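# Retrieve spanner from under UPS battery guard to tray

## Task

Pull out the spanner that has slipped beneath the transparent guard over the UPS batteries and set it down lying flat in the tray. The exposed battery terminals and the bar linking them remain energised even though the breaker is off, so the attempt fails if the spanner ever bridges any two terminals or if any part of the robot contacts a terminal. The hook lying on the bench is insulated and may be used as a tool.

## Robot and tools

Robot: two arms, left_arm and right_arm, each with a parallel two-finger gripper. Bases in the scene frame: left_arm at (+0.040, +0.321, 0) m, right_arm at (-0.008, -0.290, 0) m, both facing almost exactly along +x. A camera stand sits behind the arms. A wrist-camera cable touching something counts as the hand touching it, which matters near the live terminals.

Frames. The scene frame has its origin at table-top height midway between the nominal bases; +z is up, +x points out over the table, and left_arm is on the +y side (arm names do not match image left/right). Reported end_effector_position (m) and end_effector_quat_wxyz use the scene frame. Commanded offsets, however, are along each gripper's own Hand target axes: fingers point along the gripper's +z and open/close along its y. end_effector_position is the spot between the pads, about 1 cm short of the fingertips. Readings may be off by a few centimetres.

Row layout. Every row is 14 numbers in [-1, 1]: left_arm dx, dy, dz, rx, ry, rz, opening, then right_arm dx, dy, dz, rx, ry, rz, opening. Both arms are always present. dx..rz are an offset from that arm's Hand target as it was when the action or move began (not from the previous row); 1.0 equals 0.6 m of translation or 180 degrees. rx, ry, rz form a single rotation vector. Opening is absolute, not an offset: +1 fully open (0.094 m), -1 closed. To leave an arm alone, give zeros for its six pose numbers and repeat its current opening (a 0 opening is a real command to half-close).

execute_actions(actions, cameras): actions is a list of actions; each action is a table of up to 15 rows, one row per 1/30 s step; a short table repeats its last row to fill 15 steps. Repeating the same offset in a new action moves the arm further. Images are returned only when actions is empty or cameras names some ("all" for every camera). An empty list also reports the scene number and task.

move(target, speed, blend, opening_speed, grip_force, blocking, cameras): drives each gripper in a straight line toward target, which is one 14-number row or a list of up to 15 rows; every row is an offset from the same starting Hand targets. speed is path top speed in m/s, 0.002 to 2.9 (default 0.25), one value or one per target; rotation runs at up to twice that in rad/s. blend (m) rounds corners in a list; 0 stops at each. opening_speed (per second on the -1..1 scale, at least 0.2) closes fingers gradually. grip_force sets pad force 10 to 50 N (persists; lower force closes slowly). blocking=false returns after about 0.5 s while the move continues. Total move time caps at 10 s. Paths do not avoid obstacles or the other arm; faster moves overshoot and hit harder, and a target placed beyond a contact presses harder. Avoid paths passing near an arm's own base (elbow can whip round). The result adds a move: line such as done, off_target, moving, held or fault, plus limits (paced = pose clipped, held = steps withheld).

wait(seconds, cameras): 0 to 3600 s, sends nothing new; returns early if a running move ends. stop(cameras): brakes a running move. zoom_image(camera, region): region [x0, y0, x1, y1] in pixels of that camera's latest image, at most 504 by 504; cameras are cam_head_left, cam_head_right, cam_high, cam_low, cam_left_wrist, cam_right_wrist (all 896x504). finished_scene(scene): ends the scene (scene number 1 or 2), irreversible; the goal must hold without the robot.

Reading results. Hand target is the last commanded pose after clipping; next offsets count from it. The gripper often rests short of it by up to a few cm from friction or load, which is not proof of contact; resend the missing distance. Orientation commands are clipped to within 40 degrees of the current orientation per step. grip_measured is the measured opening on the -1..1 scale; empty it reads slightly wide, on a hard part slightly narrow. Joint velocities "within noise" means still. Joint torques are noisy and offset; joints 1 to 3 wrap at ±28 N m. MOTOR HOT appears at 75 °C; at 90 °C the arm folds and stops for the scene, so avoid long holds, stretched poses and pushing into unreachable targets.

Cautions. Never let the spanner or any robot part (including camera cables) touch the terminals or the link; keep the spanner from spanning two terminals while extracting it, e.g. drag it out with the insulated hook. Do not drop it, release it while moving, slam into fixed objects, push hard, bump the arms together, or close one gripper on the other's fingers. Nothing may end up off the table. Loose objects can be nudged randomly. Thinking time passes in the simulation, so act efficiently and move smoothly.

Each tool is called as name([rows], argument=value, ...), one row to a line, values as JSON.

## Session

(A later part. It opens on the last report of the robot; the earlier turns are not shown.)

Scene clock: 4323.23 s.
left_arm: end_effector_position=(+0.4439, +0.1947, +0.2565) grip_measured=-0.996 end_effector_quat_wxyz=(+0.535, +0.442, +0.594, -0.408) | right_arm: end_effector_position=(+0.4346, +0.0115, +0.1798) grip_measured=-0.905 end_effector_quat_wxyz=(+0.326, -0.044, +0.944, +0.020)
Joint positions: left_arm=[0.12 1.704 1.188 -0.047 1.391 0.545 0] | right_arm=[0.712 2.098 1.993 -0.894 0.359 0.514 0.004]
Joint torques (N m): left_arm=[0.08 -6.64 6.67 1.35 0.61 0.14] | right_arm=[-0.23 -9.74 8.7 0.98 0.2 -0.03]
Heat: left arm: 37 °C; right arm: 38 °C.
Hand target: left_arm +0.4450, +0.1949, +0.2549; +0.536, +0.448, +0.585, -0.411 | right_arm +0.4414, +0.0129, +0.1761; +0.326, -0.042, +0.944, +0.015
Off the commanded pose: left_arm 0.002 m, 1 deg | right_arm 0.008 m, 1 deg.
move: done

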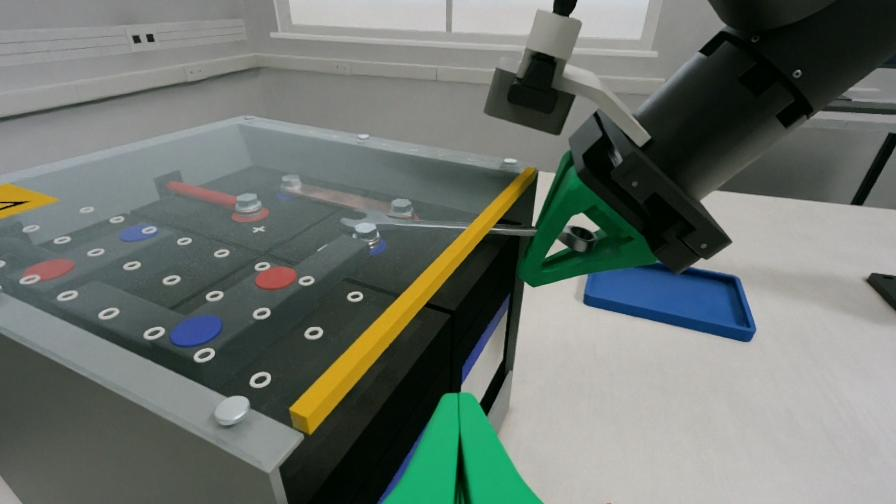

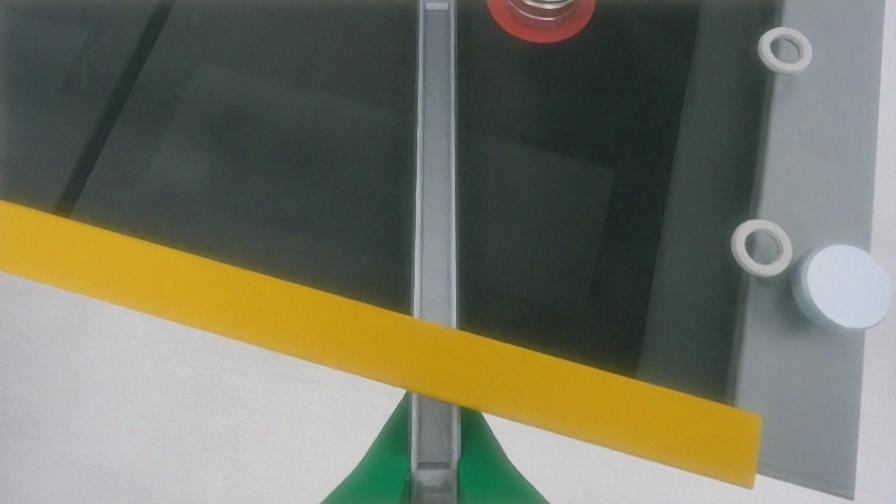

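move(target=[0,0,0,0,0,0,-1, -0.0121,-0.0005,-0.0074,0,-0.0111,0,-1], speed=0.03, cameras=["cam_left_wrist","cam_right_wrist"])

zoom_image(camera="cam_left_wrist", region=[330, 180, 450, 270])

Scene clock: 4348.87 s.
left_arm: end_effector_position=(+0.4439, +0.1947, +0.2565) grip_measured=-0.996 end_effector_quat_wxyz=(+0.535, +0.442, +0.594, -0.408) | right_arm: end_effector_position=(+0.4351, +0.0106, +0.1801) grip_measured=-0.905 end_effector_quat_wxyz=(+0.327, -0.045, +0.944, +0.017)
Joint positions: left_arm=[0.12 1.704 1.188 -0.047 1.391 0.545 0] | right_arm=[0.712 2.098 1.993 -0.894 0.365 0.511 0.004]
Joint torques (N m): left_arm=[0.1 -6.63 6.67 1.35 0.61 0.14] | right_arm=[-0.25 -10.85 7.99 1.26 0.4 -0.11]
Heat: left arm: 37 °C; right arm: 39 °C.
Hand target: left_arm +0.4450, +0.1949, +0.2549; +0.536, +0.448, +0.585, -0.411 | right_arm +0.4444, +0.0128, +0.1841; +0.342, -0.042, +0.939, +0.016
Off the commanded pose: left_arm 0.002 m, 1 deg | right_arm 0.010 m, 2 deg.
move: done

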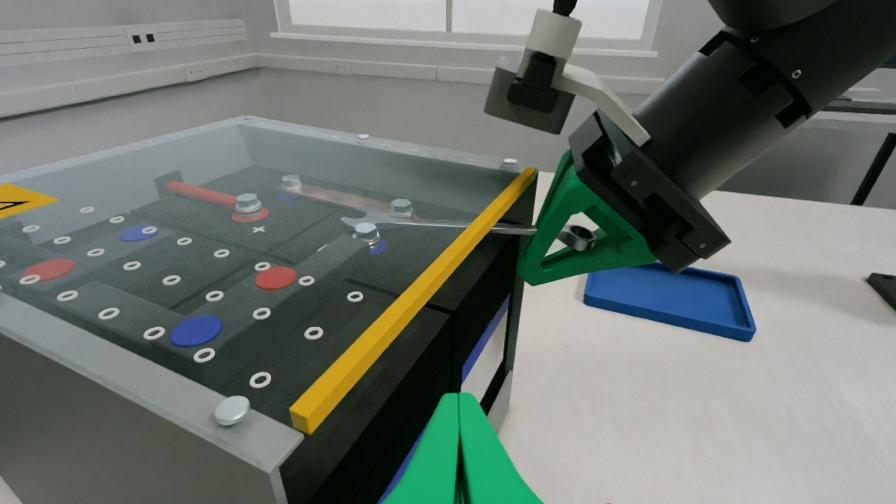

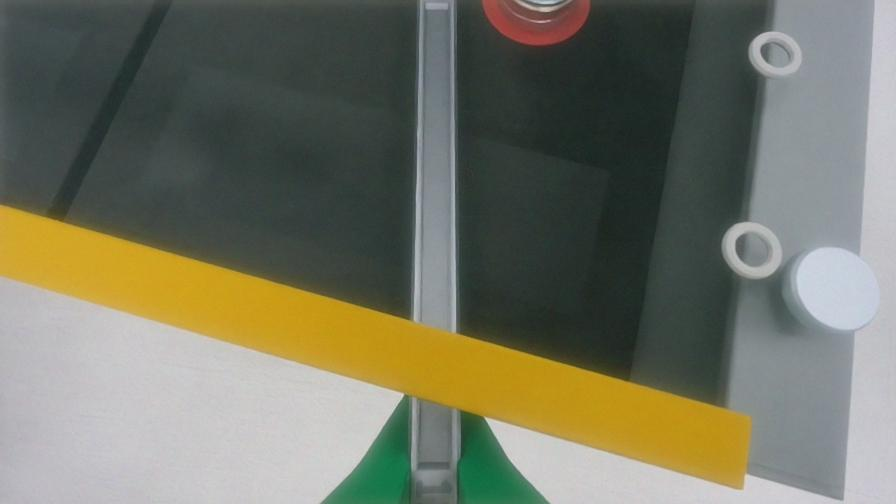

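Scaled by 4.200 from the camera's image (finer frame: 1280x720).

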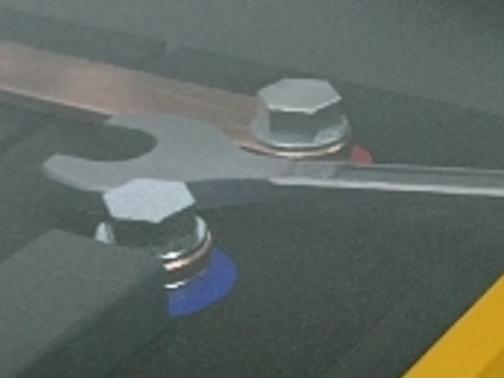

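move(target=[0,0,0,0,0,0,-1, -0.0062,0.0002,-0.0100,0,0,0,-1], speed=0.03, cameras=["cam_left_wrist","cam_right_wrist"])

zoom_image(camera="cam_left_wrist", region=[330, 180, 450, 270])

Scene clock: 4368.80 s.
left_arm: end_effector_position=(+0.4439, +0.1947, +0.2565) grip_measured=-0.996 end_effector_quat_wxyz=(+0.535, +0.442, +0.594, -0.408) | right_arm: end_effector_position=(+0.4374, +0.0123, +0.1875) grip_measured=-0.905 end_effector_quat_wxyz=(+0.334, -0.043, +0.941, +0.022)
Joint positions: left_arm=[0.12 1.704 1.188 -0.047 1.391 0.545 0] | right_arm=[0.712 2.098 2.013 -0.896 0.366 0.511 0.004]
Joint torques (N m): left_arm=[0.08 -6.63 6.67 1.36 0.61 0.14] | right_arm=[-0.17 -10.73 8.83 1.01 0.33 -0.09]
Heat: left arm: 37 °C; right arm: 39 °C.
Hand target: left_arm +0.4450, +0.1949, +0.2549; +0.536, +0.448, +0.585, -0.411 | right_arm +0.4434, +0.0128, +0.1910; +0.342, -0.042, +0.939, +0.015
Off the commanded pose: left_arm 0.002 m, 1 deg | right_arm 0.007 m, 1 deg.
move: done

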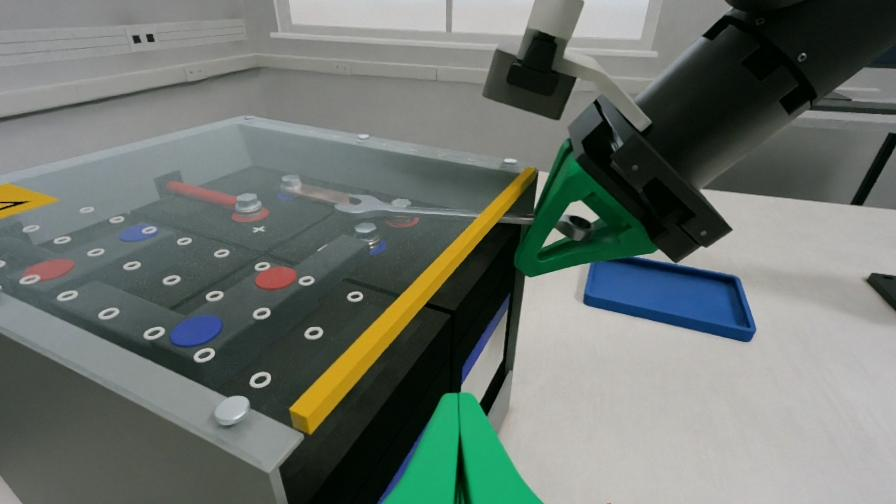

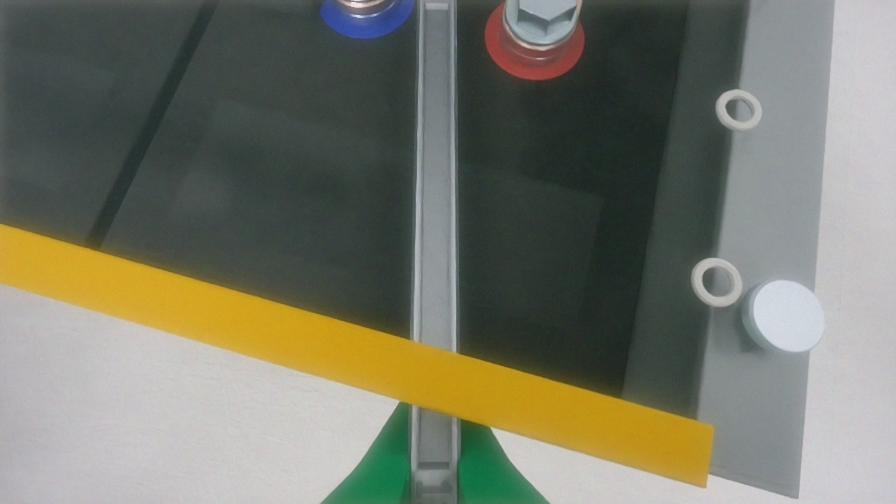

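Scaled by 4.200 from the camera's image (finer frame: 1280x720).

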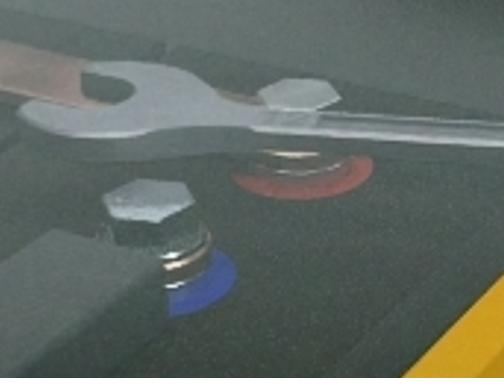

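move(target=[0,0,0,0,0,0,-1, -0.0080,0,-0.0096,0,0,0,-1], speed=0.03, cameras=["cam_left_wrist","cam_right_wrist"])

zoom_image(camera="cam_left_wrist", region=[330, 160, 600, 310])

Scene clock: 4383.63 s.
left_arm: end_effector_position=(+0.4439, +0.1947, +0.2565) grip_measured=-0.996 end_effector_quat_wxyz=(+0.535, +0.442, +0.594, -0.408) | right_arm: end_effector_position=(+0.4373, +0.0121, +0.1987) grip_measured=-0.905 end_effector_quat_wxyz=(+0.337, -0.042, +0.940, +0.024)
Joint positions: left_arm=[0.12 1.704 1.188 -0.047 1.391 0.545 0] | right_arm=[0.712 2.098 2.053 -0.928 0.367 0.511 0.004]
Joint torques (N m): left_arm=[0.09 -6.65 6.67 1.36 0.61 0.13] | right_arm=[-0.12 -10.19 8.72 0.98 0.32 -0.09]
Heat: left arm: 37 °C; right arm: 41 °C.
Hand target: left_arm +0.4450, +0.1949, +0.2549; +0.536, +0.448, +0.585, -0.411 | right_arm +0.4433, +0.0128, +0.1984; +0.342, -0.042, +0.939, +0.015
Off the commanded pose: left_arm 0.002 m, 1 deg | right_arm 0.006 m, 1 deg.
move: done

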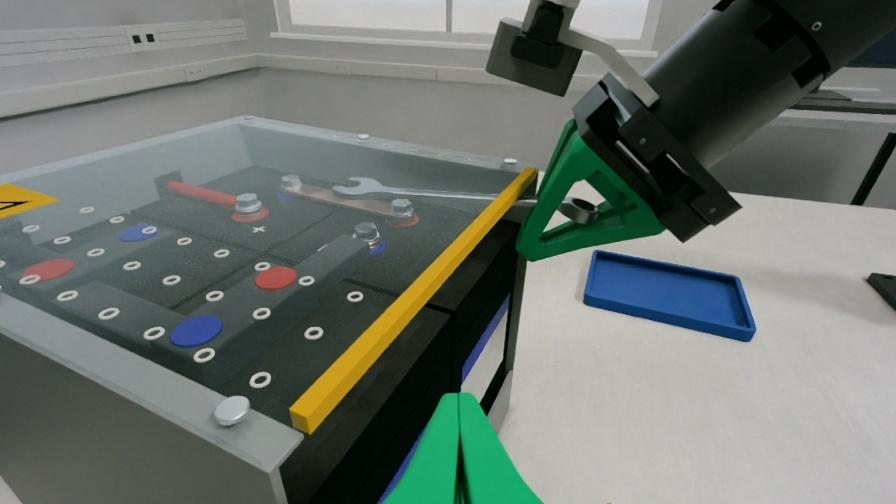

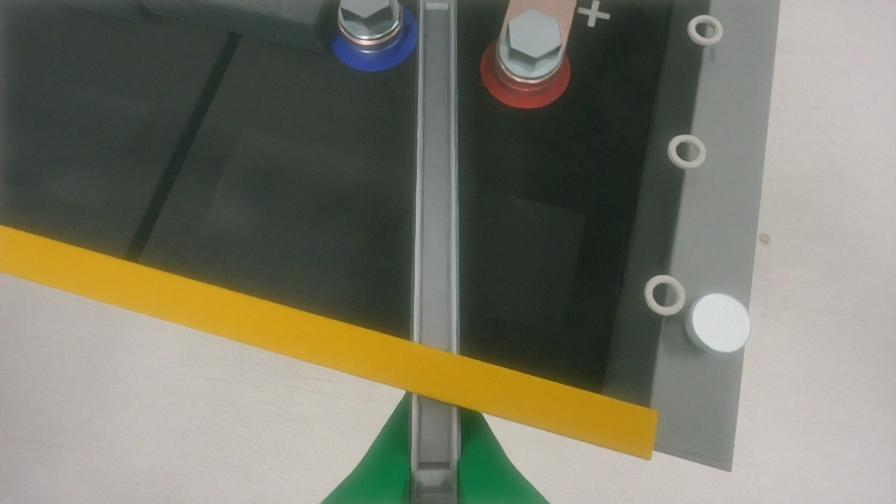

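Scaled by 1.867 from the camera's image (finer frame: 1280x720).

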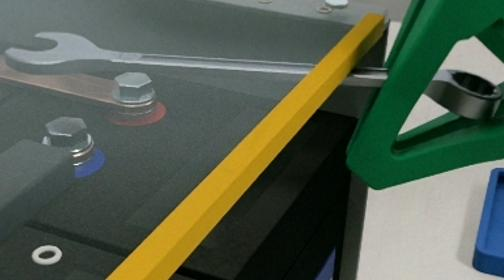

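zoom_image(camera="cam_left_wrist", region=[310, 150, 450, 260])

Scaled by 3.600 from the camera's image (finer frame: 1280x720).

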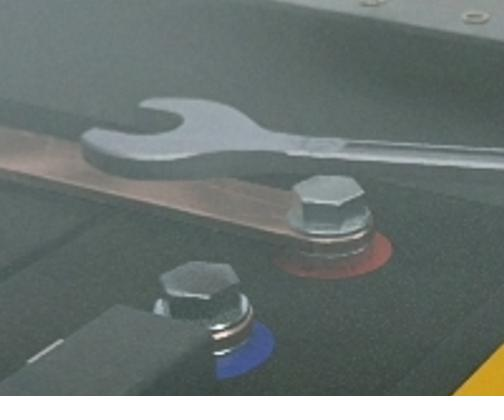

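move(target=[0,0,0,0,0,0,-1, -0.0006,0.0083,0.0005,0,-0.0139,0,-1], speed=0.03, cameras=["cam_left_wrist","cam_right_wrist"])

zoom_image(camera="cam_left_wrist", region=[310, 150, 560, 260])

Scene clock: 4450.87 s.
left_arm: end_effector_position=(+0.4439, +0.1947, +0.2565) grip_measured=-0.996 end_effector_quat_wxyz=(+0.535, +0.442, +0.594, -0.408) | right_arm: end_effector_position=(+0.4404, +0.0153, +0.1987) grip_measured=-0.905 end_effector_quat_wxyz=(+0.352, -0.040, +0.935, +0.020)
Joint positions: left_arm=[0.12 1.704 1.188 -0.047 1.391 0.545 0] | right_arm=[0.722 2.098 2.035 -0.889 0.396 0.511 0.004]
Joint torques (N m): left_arm=[0.09 -6.63 6.65 1.36 0.6 0.14] | right_arm=[0.47 -11.95 5.94 1.33 0.33 -0.1]
Heat: left arm: 37 °C; right arm: 43 °C.
Hand target: left_arm +0.4450, +0.1949, +0.2549; +0.536, +0.448, +0.585, -0.411 | right_arm +0.4435, +0.0177, +0.1986; +0.363, -0.042, +0.931, +0.016
Off the commanded pose: left_arm 0.002 m, 1 deg | right_arm 0.004 m, 1 deg.
move: done

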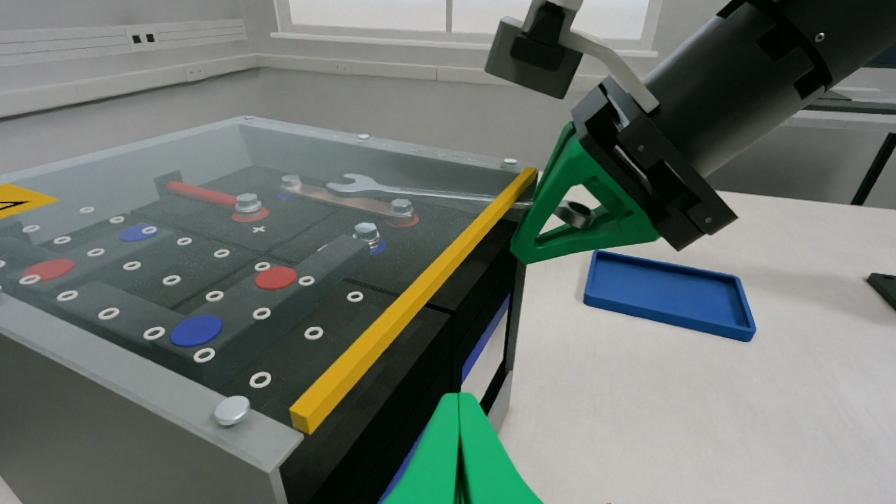

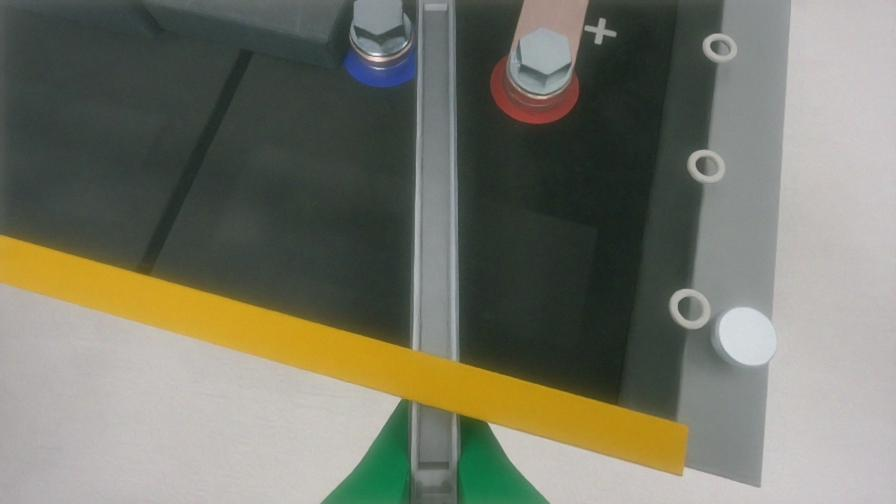

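Scaled by 2.016 from the camera's image (finer frame: 1280x720).

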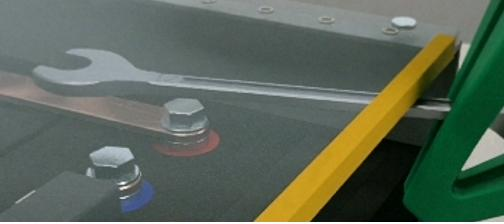

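move(target=[0,0,0,0,0,0,-1, 0.0233,0.0010,-0.0192,0,0,0,-1], speed=0.03, cameras=["cam_left_wrist","cam_right_wrist"])

zoom_image(camera="cam_left_wrist", region=[310, 150, 560, 260])

Scene clock: 4520.87 s.
left_arm: end_effector_position=(+0.4439, +0.1947, +0.2565) grip_measured=-0.996 end_effector_quat_wxyz=(+0.535, +0.442, +0.594, -0.408) | right_arm: end_effector_position=(+0.4342, +0.0178, +0.1798) grip_measured=-0.905 end_effector_quat_wxyz=(+0.354, -0.043, +0.934, +0.006)
Joint positions: left_arm=[0.12 1.704 1.188 -0.047 1.391 0.545 0] | right_arm=[0.744 2.087 1.945 -0.828 0.432 0.518 0.004]
Joint torques (N m): left_arm=[0.09 -6.64 6.65 1.36 0.61 0.14] | right_arm=[0.72 -16.66 5.24 0.96 0.19 0.02]
Heat: left arm: 37 °C; right arm: 41 °C.
Hand target: left_arm +0.4450, +0.1949, +0.2549; +0.536, +0.448, +0.585, -0.411 | right_arm +0.4252, +0.0168, +0.1975; +0.362, -0.042, +0.931, +0.016
Off the commanded pose: left_arm 0.002 m, 1 deg | right_arm 0.020 m, 2 deg.
move: off_target (right_arm)

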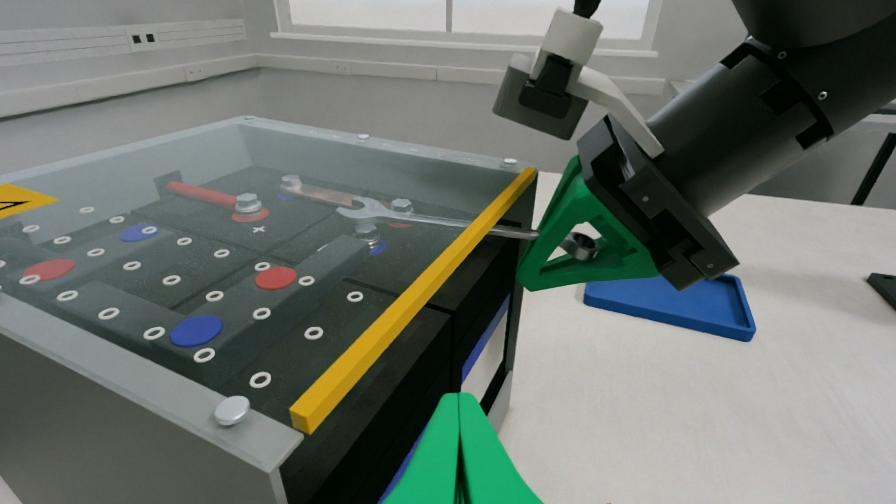

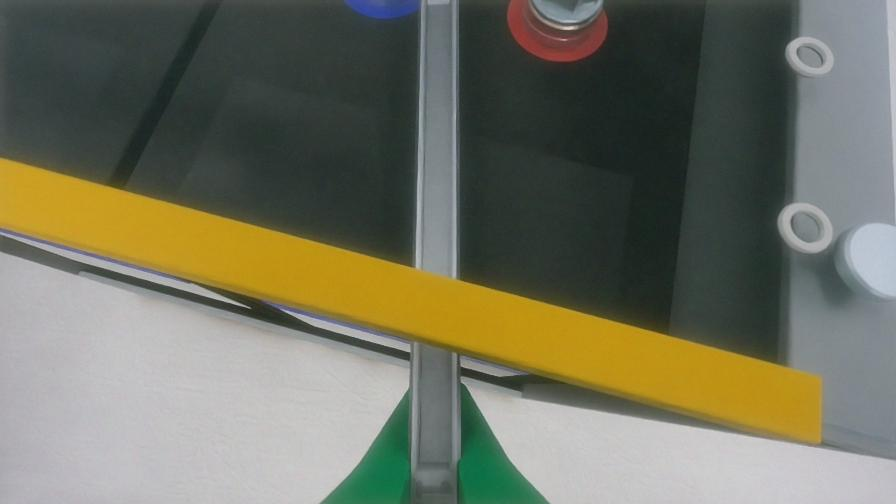

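Scaled by 2.016 from the camera's image (finer frame: 1280x720).

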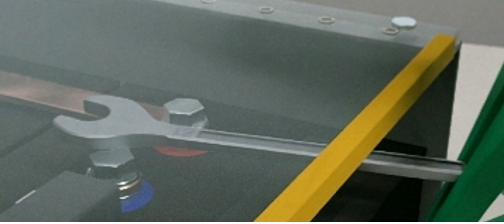

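zoom_image(camera="cam_left_wrist", region=[320, 180, 440, 270])

Scaled by 4.200 from the camera's image (finer frame: 1280x720).

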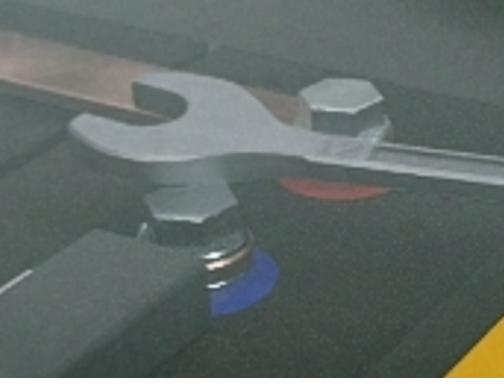

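move(target=[0,0,0,0,0,0,-1, -0.0157,0.0039,-0.0264,0,0,0,-1], speed=0.04, cameras=["cam_left_wrist","cam_right_wrist"])

zoom_image(camera="cam_left_wrist", region=[310, 150, 560, 260])

Scene clock: 4587.37 s.
left_arm: end_effector_position=(+0.4439, +0.1947, +0.2565) grip_measured=-0.996 end_effector_quat_wxyz=(+0.535, +0.442, +0.594, -0.408) | right_arm: end_effector_position=(+0.4248, +0.0186, +0.1841) grip_measured=-0.905 end_effector_quat_wxyz=(+0.343, -0.051, +0.938, -0.001)
Joint positions: left_arm=[0.12 1.704 1.188 -0.047 1.391 0.545 0] | right_arm=[0.757 2.087 1.979 -0.893 0.432 0.523 0.004]
Joint torques (N m): left_arm=[0.08 -6.63 6.67 1.35 0.61 0.13] | right_arm=[0.43 -16.21 8.49 0.78 0.24 0.13]
Heat: left arm: 37 °C; right arm: 47 °C.
Hand target: left_arm +0.4450, +0.1949, +0.2549; +0.536, +0.448, +0.585, -0.411 | right_arm +0.4214, +0.0187, +0.2157; +0.363, -0.042, +0.931, +0.016
Off the commanded pose: left_arm 0.002 m, 1 deg | right_arm 0.032 m, 3 deg.
move: off_target (right_arm)

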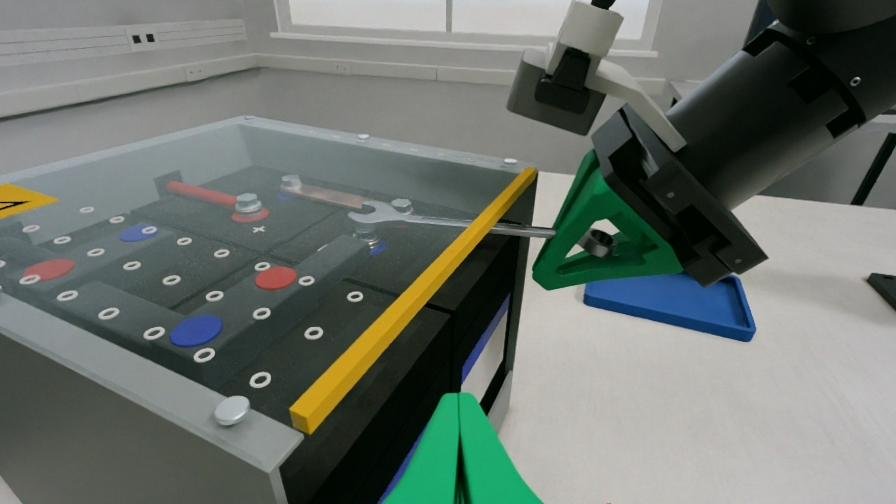

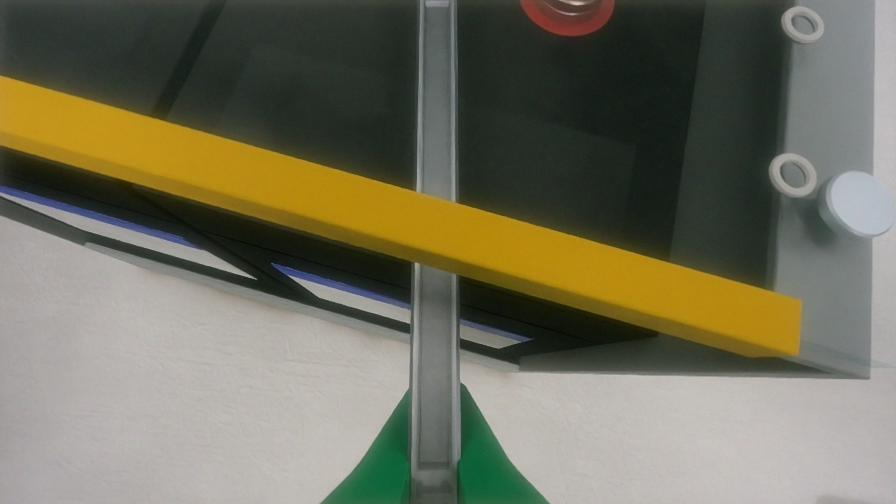

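Scaled by 2.016 from the camera's image (finer frame: 1280x720).

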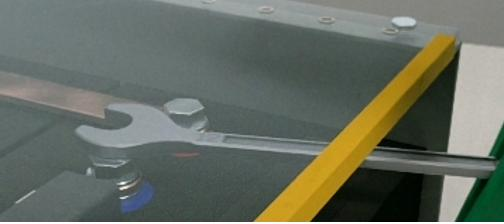

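zoom_image(camera="cam_left_wrist", region=[320, 180, 440, 270])

Scaled by 4.200 from the camera's image (finer frame: 1280x720).

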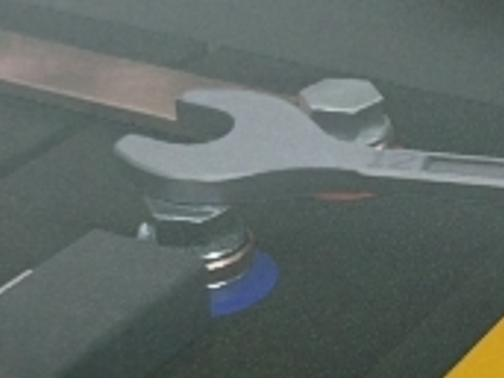

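move(target=[0,0,0,0,0,0,-1, -0.0079,0.0007,-0.0199,0,0,0,-1], speed=0.04, cameras=["cam_left_wrist","cam_right_wrist"])

zoom_image(camera="cam_left_wrist", region=[320, 150, 560, 270])

Scene clock: 4644.13 s.
left_arm: end_effector_position=(+0.4439, +0.1947, +0.2565) grip_measured=-0.996 end_effector_quat_wxyz=(+0.535, +0.442, +0.594, -0.408) | right_arm: end_effector_position=(+0.4179, +0.0178, +0.1915) grip_measured=-0.905 end_effector_quat_wxyz=(+0.334, -0.054, +0.941, -0.005)
Joint positions: left_arm=[0.12 1.704 1.188 -0.047 1.391 0.545 0] | right_arm=[0.765 2.087 2.02 -0.958 0.431 0.53 0.004]
Joint torques (N m): left_arm=[0.09 -6.63 6.65 1.36 0.61 0.14] | right_arm=[0.47 -16.5 8.66 1 0.28 0.16]
Heat: left arm: 37 °C; right arm: 48 °C.
Hand target: left_arm +0.4450, +0.1949, +0.2549; +0.536, +0.448, +0.585, -0.411 | right_arm +0.4167, +0.0188, +0.2276; +0.363, -0.042, +0.931, +0.016
Off the commanded pose: left_arm 0.002 m, 1 deg | right_arm 0.036 m, 4 deg.
move: off_target (right_arm)

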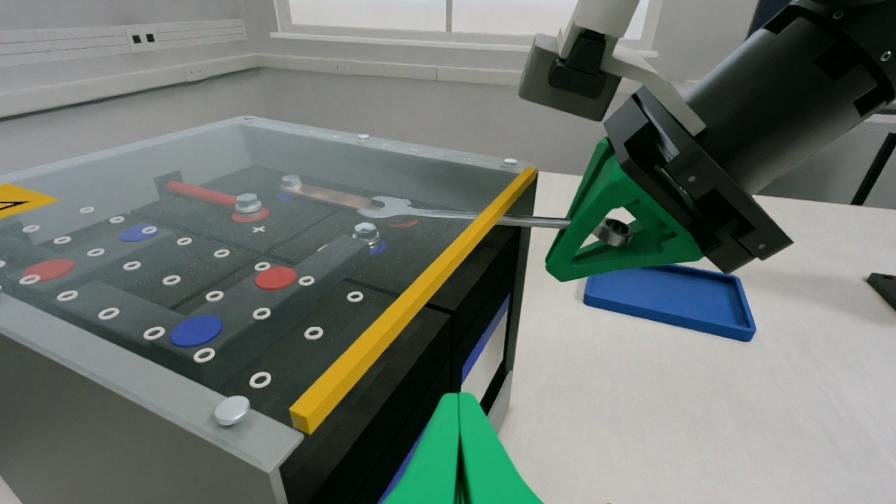

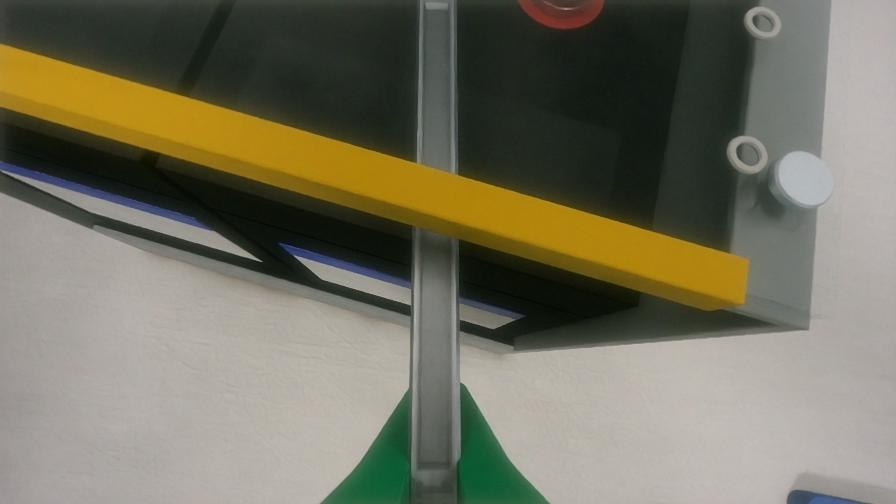

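Scaled by 2.100 from the camera's image (finer frame: 1280x720).

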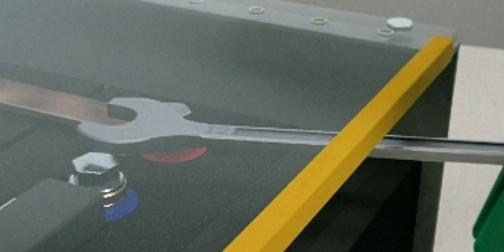

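move(target=[0,0,0,0,0,0,-1, 0.0125,-0.0001,0.0019,0,0,0,-1], speed=0.03, cameras=["cam_left_wrist","cam_right_wrist"])

zoom_image(camera="cam_left_wrist", region=[320, 150, 560, 270])

Scene clock: 4725.53 s.
left_arm: end_effector_position=(+0.4439, +0.1947, +0.2565) grip_measured=-0.996 end_effector_quat_wxyz=(+0.535, +0.442, +0.594, -0.408) | right_arm: end_effector_position=(+0.4140, +0.0190, +0.1895) grip_measured=-0.905 end_effector_quat_wxyz=(+0.332, -0.055, +0.942, -0.005)
Joint positions: left_arm=[0.12 1.704 1.188 -0.047 1.391 0.545 0] | right_arm=[0.772 2.082 2.007 -0.958 0.431 0.537 0.004]
Joint torques (N m): left_arm=[0.09 -6.63 6.65 1.36 0.61 0.14] | right_arm=[0.27 -17.65 5.55 1.18 0.32 0.12]
Heat: left arm: 37 °C; right arm: 50 °C.
Hand target: left_arm +0.4450, +0.1949, +0.2549; +0.536, +0.448, +0.585, -0.411 | right_arm +0.4121, +0.0182, +0.2217; +0.363, -0.042, +0.931, +0.016
Off the commanded pose: left_arm 0.002 m, 1 deg | right_arm 0.032 m, 5 deg.
move: off_target (right_arm)

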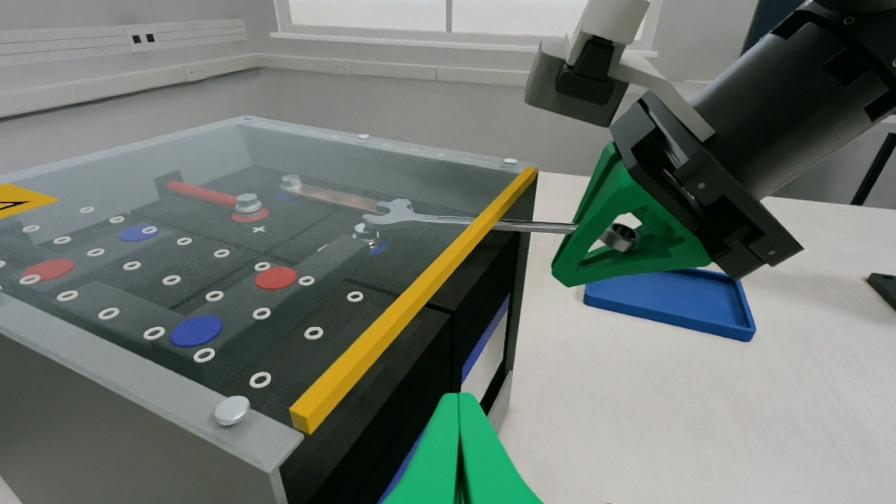

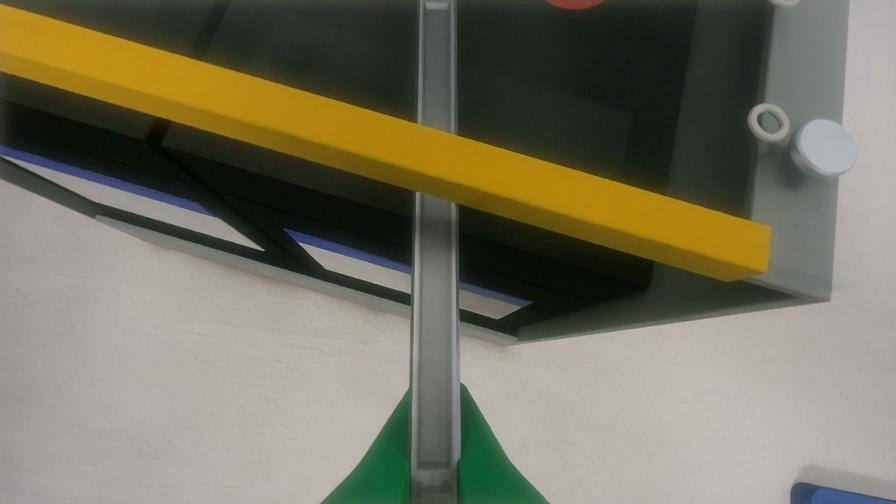

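Scaled by 2.100 from the camera's image (finer frame: 1280x720).

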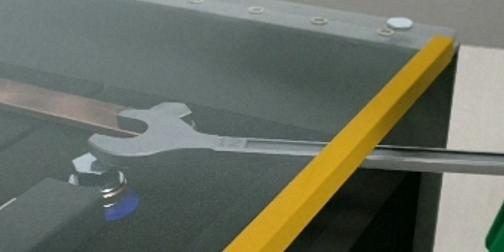

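zoom_image(camera="cam_left_wrist", region=[340, 190, 430, 260])

Scaled by 5.600 from the camera's image (finer frame: 1280x720).

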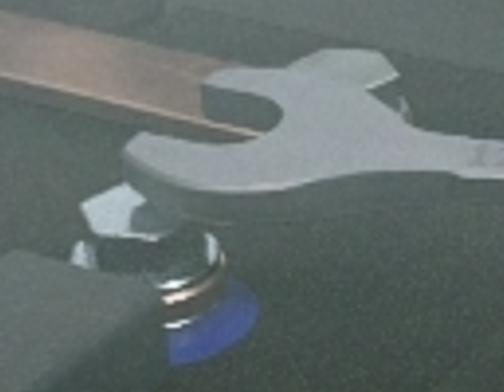

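move(target=[0,0,0,0,0,0,-1, -0.0100,-0.0015,-0.0135,-0.0030,-0.0049,0.0027,-1], speed=0.03, cameras=["cam_left_wrist","cam_right_wrist"])

zoom_image(camera="cam_left_wrist", region=[340, 180, 460, 270])

Scene clock: 4819.00 s.
left_arm: end_effector_position=(+0.4439, +0.1947, +0.2565) grip_measured=-0.996 end_effector_quat_wxyz=(+0.535, +0.442, +0.594, -0.408) | right_arm: end_effector_position=(+0.4128, +0.0178, +0.2009) grip_measured=-0.905 end_effector_quat_wxyz=(+0.340, -0.052, +0.939, +0.002)
Joint positions: left_arm=[0.12 1.704 1.188 -0.047 1.391 0.545 0] | right_arm=[0.772 2.059 2.007 -0.958 0.431 0.538 0.004]
Joint torques (N m): left_arm=[0.09 -6.63 6.65 1.36 0.61 0.13] | right_arm=[0.49 -16.98 6.08 1.25 0.31 0.12]
Heat: left arm: 37 °C; right arm: 56 °C.
Hand target: left_arm +0.4450, +0.1949, +0.2549; +0.536, +0.448, +0.585, -0.411 | right_arm +0.4111, +0.0172, +0.2317; +0.369, -0.039, +0.928, +0.023
Off the commanded pose: left_arm 0.002 m, 1 deg | right_arm 0.031 m, 5 deg.
move: off_target (right_arm)

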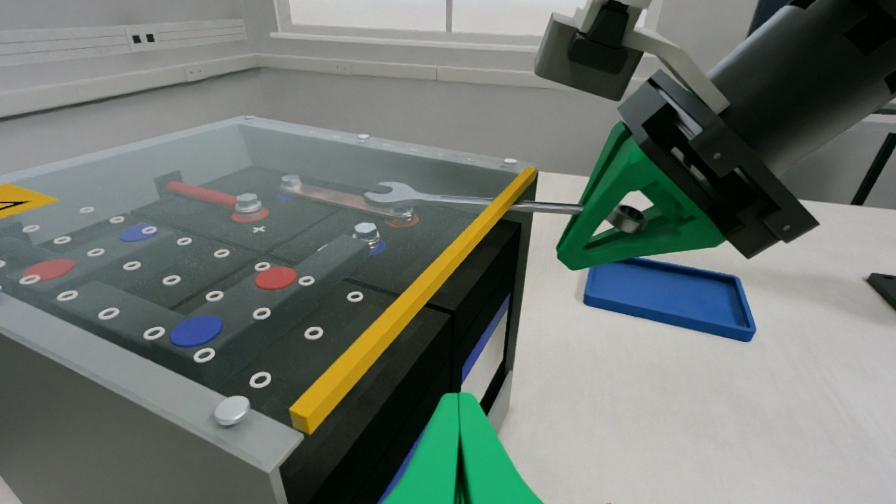

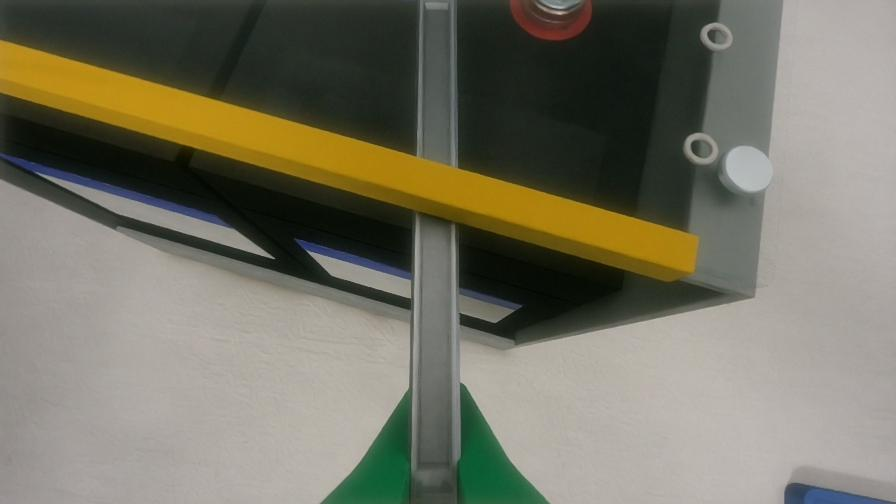

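Scaled by 4.200 from the camera's image (finer frame: 1280x720).

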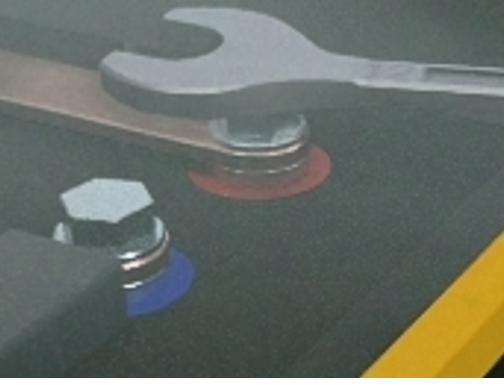

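move(target=[0,0,0,0,0,0,-1, 0.0182,-0.0002,-0.0173,0,0,0,-1], speed=0.04, cameras=["cam_left_wrist"])

zoom_image(camera="cam_left_wrist", region=[340, 170, 580, 280])

Scene clock: 4835.80 s.
left_arm: end_effector_position=(+0.4439, +0.1947, +0.2565) grip_measured=-0.996 end_effector_quat_wxyz=(+0.535, +0.442, +0.594, -0.408) | right_arm: end_effector_position=(+0.3963, +0.0182, +0.2021) grip_measured=-0.905 end_effector_quat_wxyz=(+0.337, -0.054, +0.940, +0.005)
Joint positions: left_arm=[0.12 1.704 1.188 -0.047 1.391 0.545 0] | right_arm=[0.797 2.01 1.944 -0.954 0.436 0.559 0.004]
Joint torques (N m): left_arm=[0.09 -6.64 6.65 1.36 0.61 0.14] | right_arm=[0.27 -16.46 5.78 1.21 0.39 0.16]
Heat: left arm: 37 °C; right arm: 55 °C.
Hand target: left_arm +0.4450, +0.1949, +0.2549; +0.536, +0.448, +0.585, -0.411 | right_arm +0.3960, +0.0158, +0.2318; +0.369, -0.039, +0.928, +0.023
Off the commanded pose: left_arm 0.002 m, 1 deg | right_arm 0.030 m, 5 deg.
move: off_target (right_arm)

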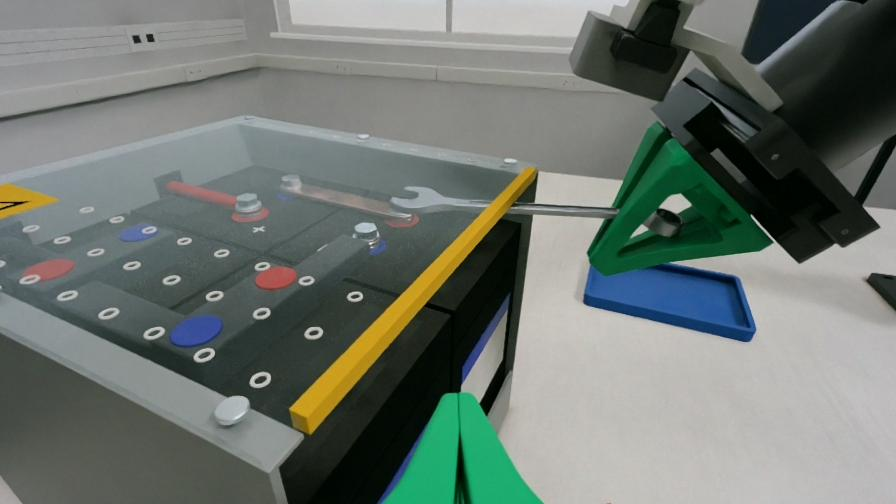

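Scaled by 2.100 from the camera's image (finer frame: 1280x720).

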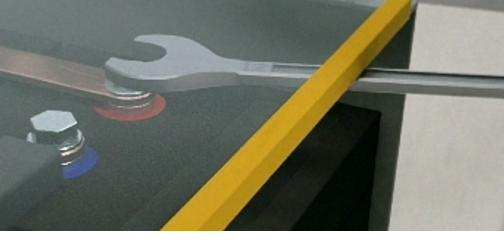

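move(target=[0,0,0,0,0,0,-1, 0.0364,-0.0004,-0.0346,0,0,0,-1], speed=0.05, cameras=["cam_left_wrist","cam_right_wrist"])

zoom_image(camera="cam_left_wrist", region=[360, 150, 600, 260])

Scene clock: 4846.23 s.
left_arm: end_effector_position=(+0.4439, +0.1947, +0.2565) grip_measured=-0.996 end_effector_quat_wxyz=(+0.535, +0.442, +0.594, -0.408) | right_arm: end_effector_position=(+0.3662, +0.0152, +0.2035) grip_measured=-0.905 end_effector_quat_wxyz=(+0.337, -0.055, +0.940, +0.004)
Joint positions: left_arm=[0.12 1.704 1.188 -0.047 1.391 0.545 0] | right_arm=[0.847 1.919 1.824 -0.947 0.463 0.605 0.004]
Joint torques (N m): left_arm=[0.09 -6.63 6.65 1.35 0.61 0.14] | right_arm=[0.31 -15.65 5.75 1.18 0.44 0.12]
Heat: left arm: 37 °C; right arm: 52 °C.
Hand target: left_arm +0.4450, +0.1949, +0.2549; +0.536, +0.448, +0.585, -0.411 | right_arm +0.3661, +0.0128, +0.2318; +0.369, -0.039, +0.928, +0.023
Off the commanded pose: left_arm 0.002 m, 1 deg | right_arm 0.028 m, 5 deg.
move: off_target (right_arm)

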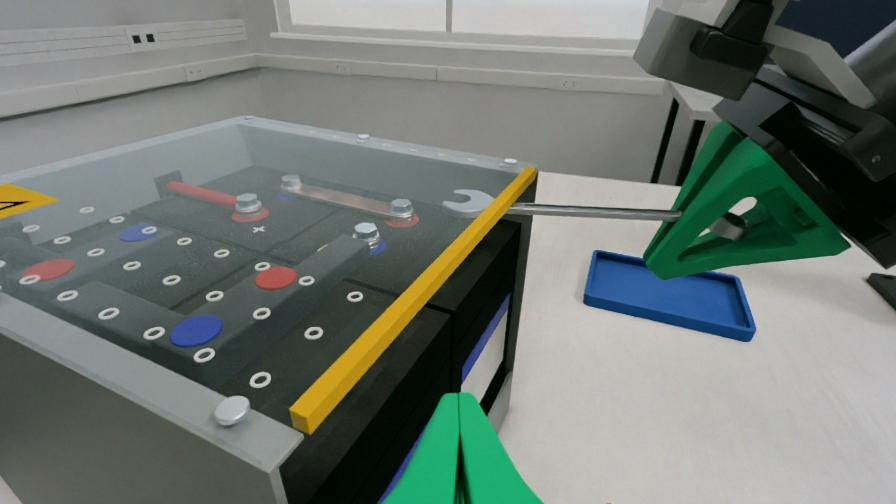

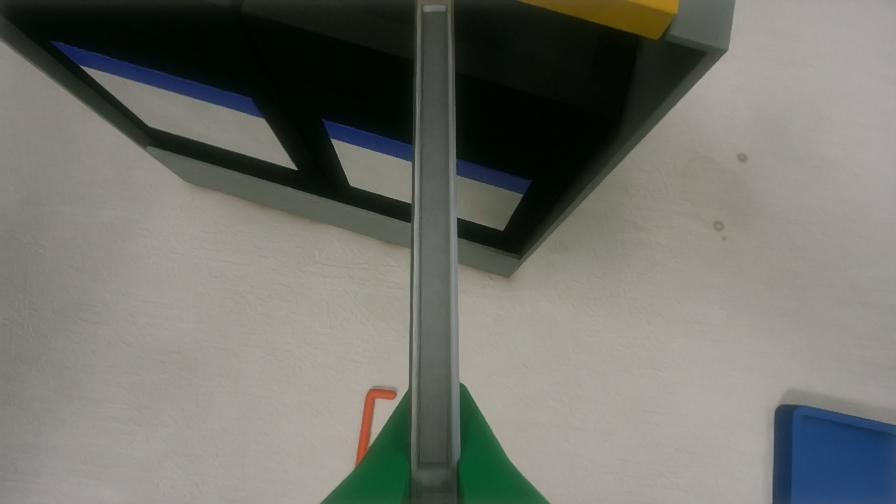

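Scaled by 2.100 from the camera's image (finer frame: 1280x720).

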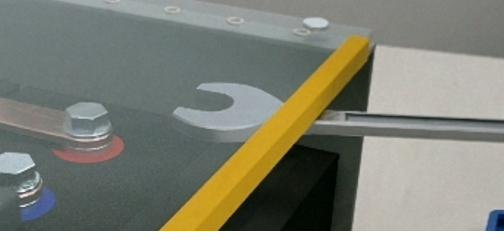

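move(target=[0,0,0,0,0,0,-1, 0.0789,-0.0003,-0.0747,0,0,0,-1], speed=0.06, cameras=["cam_left_wrist","cam_head_left"])

Scene clock: 4857.77 s.
left_arm: end_effector_position=(+0.4439, +0.1947, +0.2565) grip_measured=-0.996 end_effector_quat_wxyz=(+0.535, +0.442, +0.594, -0.408) | right_arm: end_effector_position=(+0.3041, +0.0150, +0.2135) grip_measured=-0.905 end_effector_quat_wxyz=(+0.352, -0.051, +0.935, +0.016)
Joint positions: left_arm=[0.12 1.704 1.188 -0.047 1.391 0.545 0] | right_arm=[0.981 1.751 1.639 -0.952 0.535 0.733 0.004]
Joint torques (N m): left_arm=[0.08 -6.64 6.65 1.36 0.61 0.13] | right_arm=[0.39 -13.2 5.59 0.85 0.49 0.11]
Heat: left arm: 37 °C; right arm: 51 °C.
Hand target: left_arm +0.4450, +0.1949, +0.2549; +0.536, +0.448, +0.585, -0.411 | right_arm +0.3012, +0.0068, +0.2319; +0.370, -0.039, +0.928, +0.023
Off the commanded pose: left_arm 0.002 m, 1 deg | right_arm 0.020 m, 3 deg.
move: off_target (right_arm)
Images, in order (width x height): cam_head_left 896x504, cam_left_wrist 896x504.

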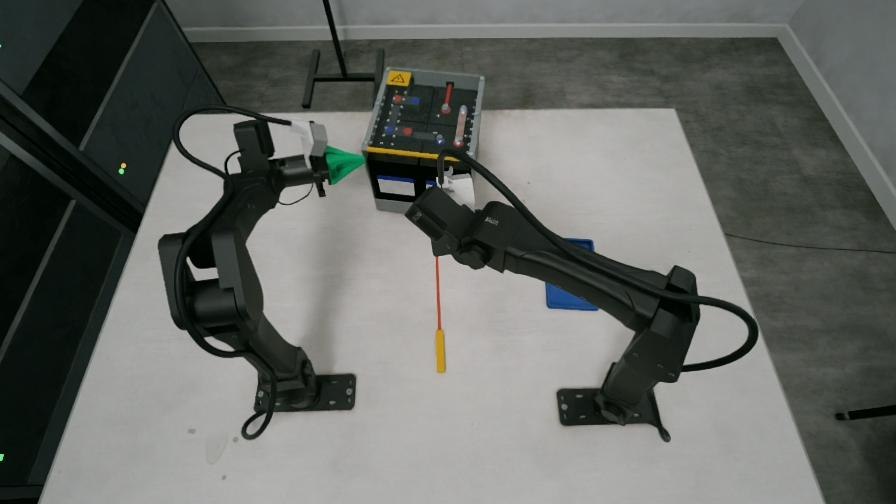

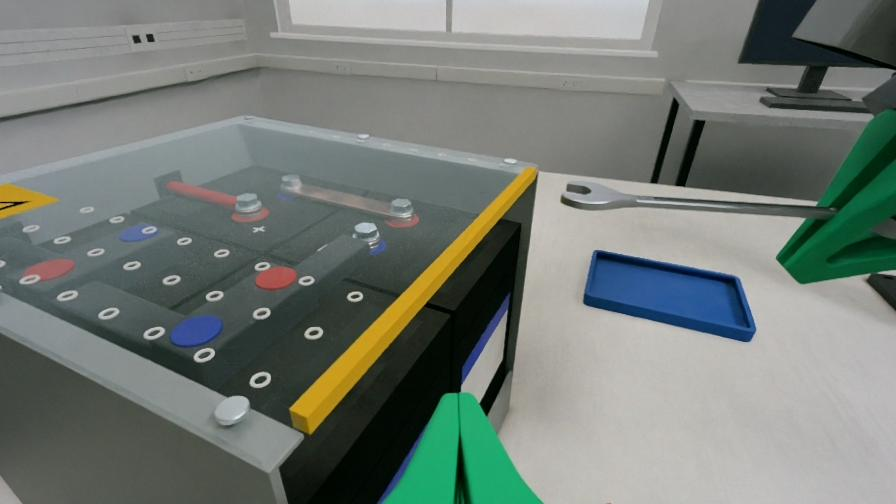

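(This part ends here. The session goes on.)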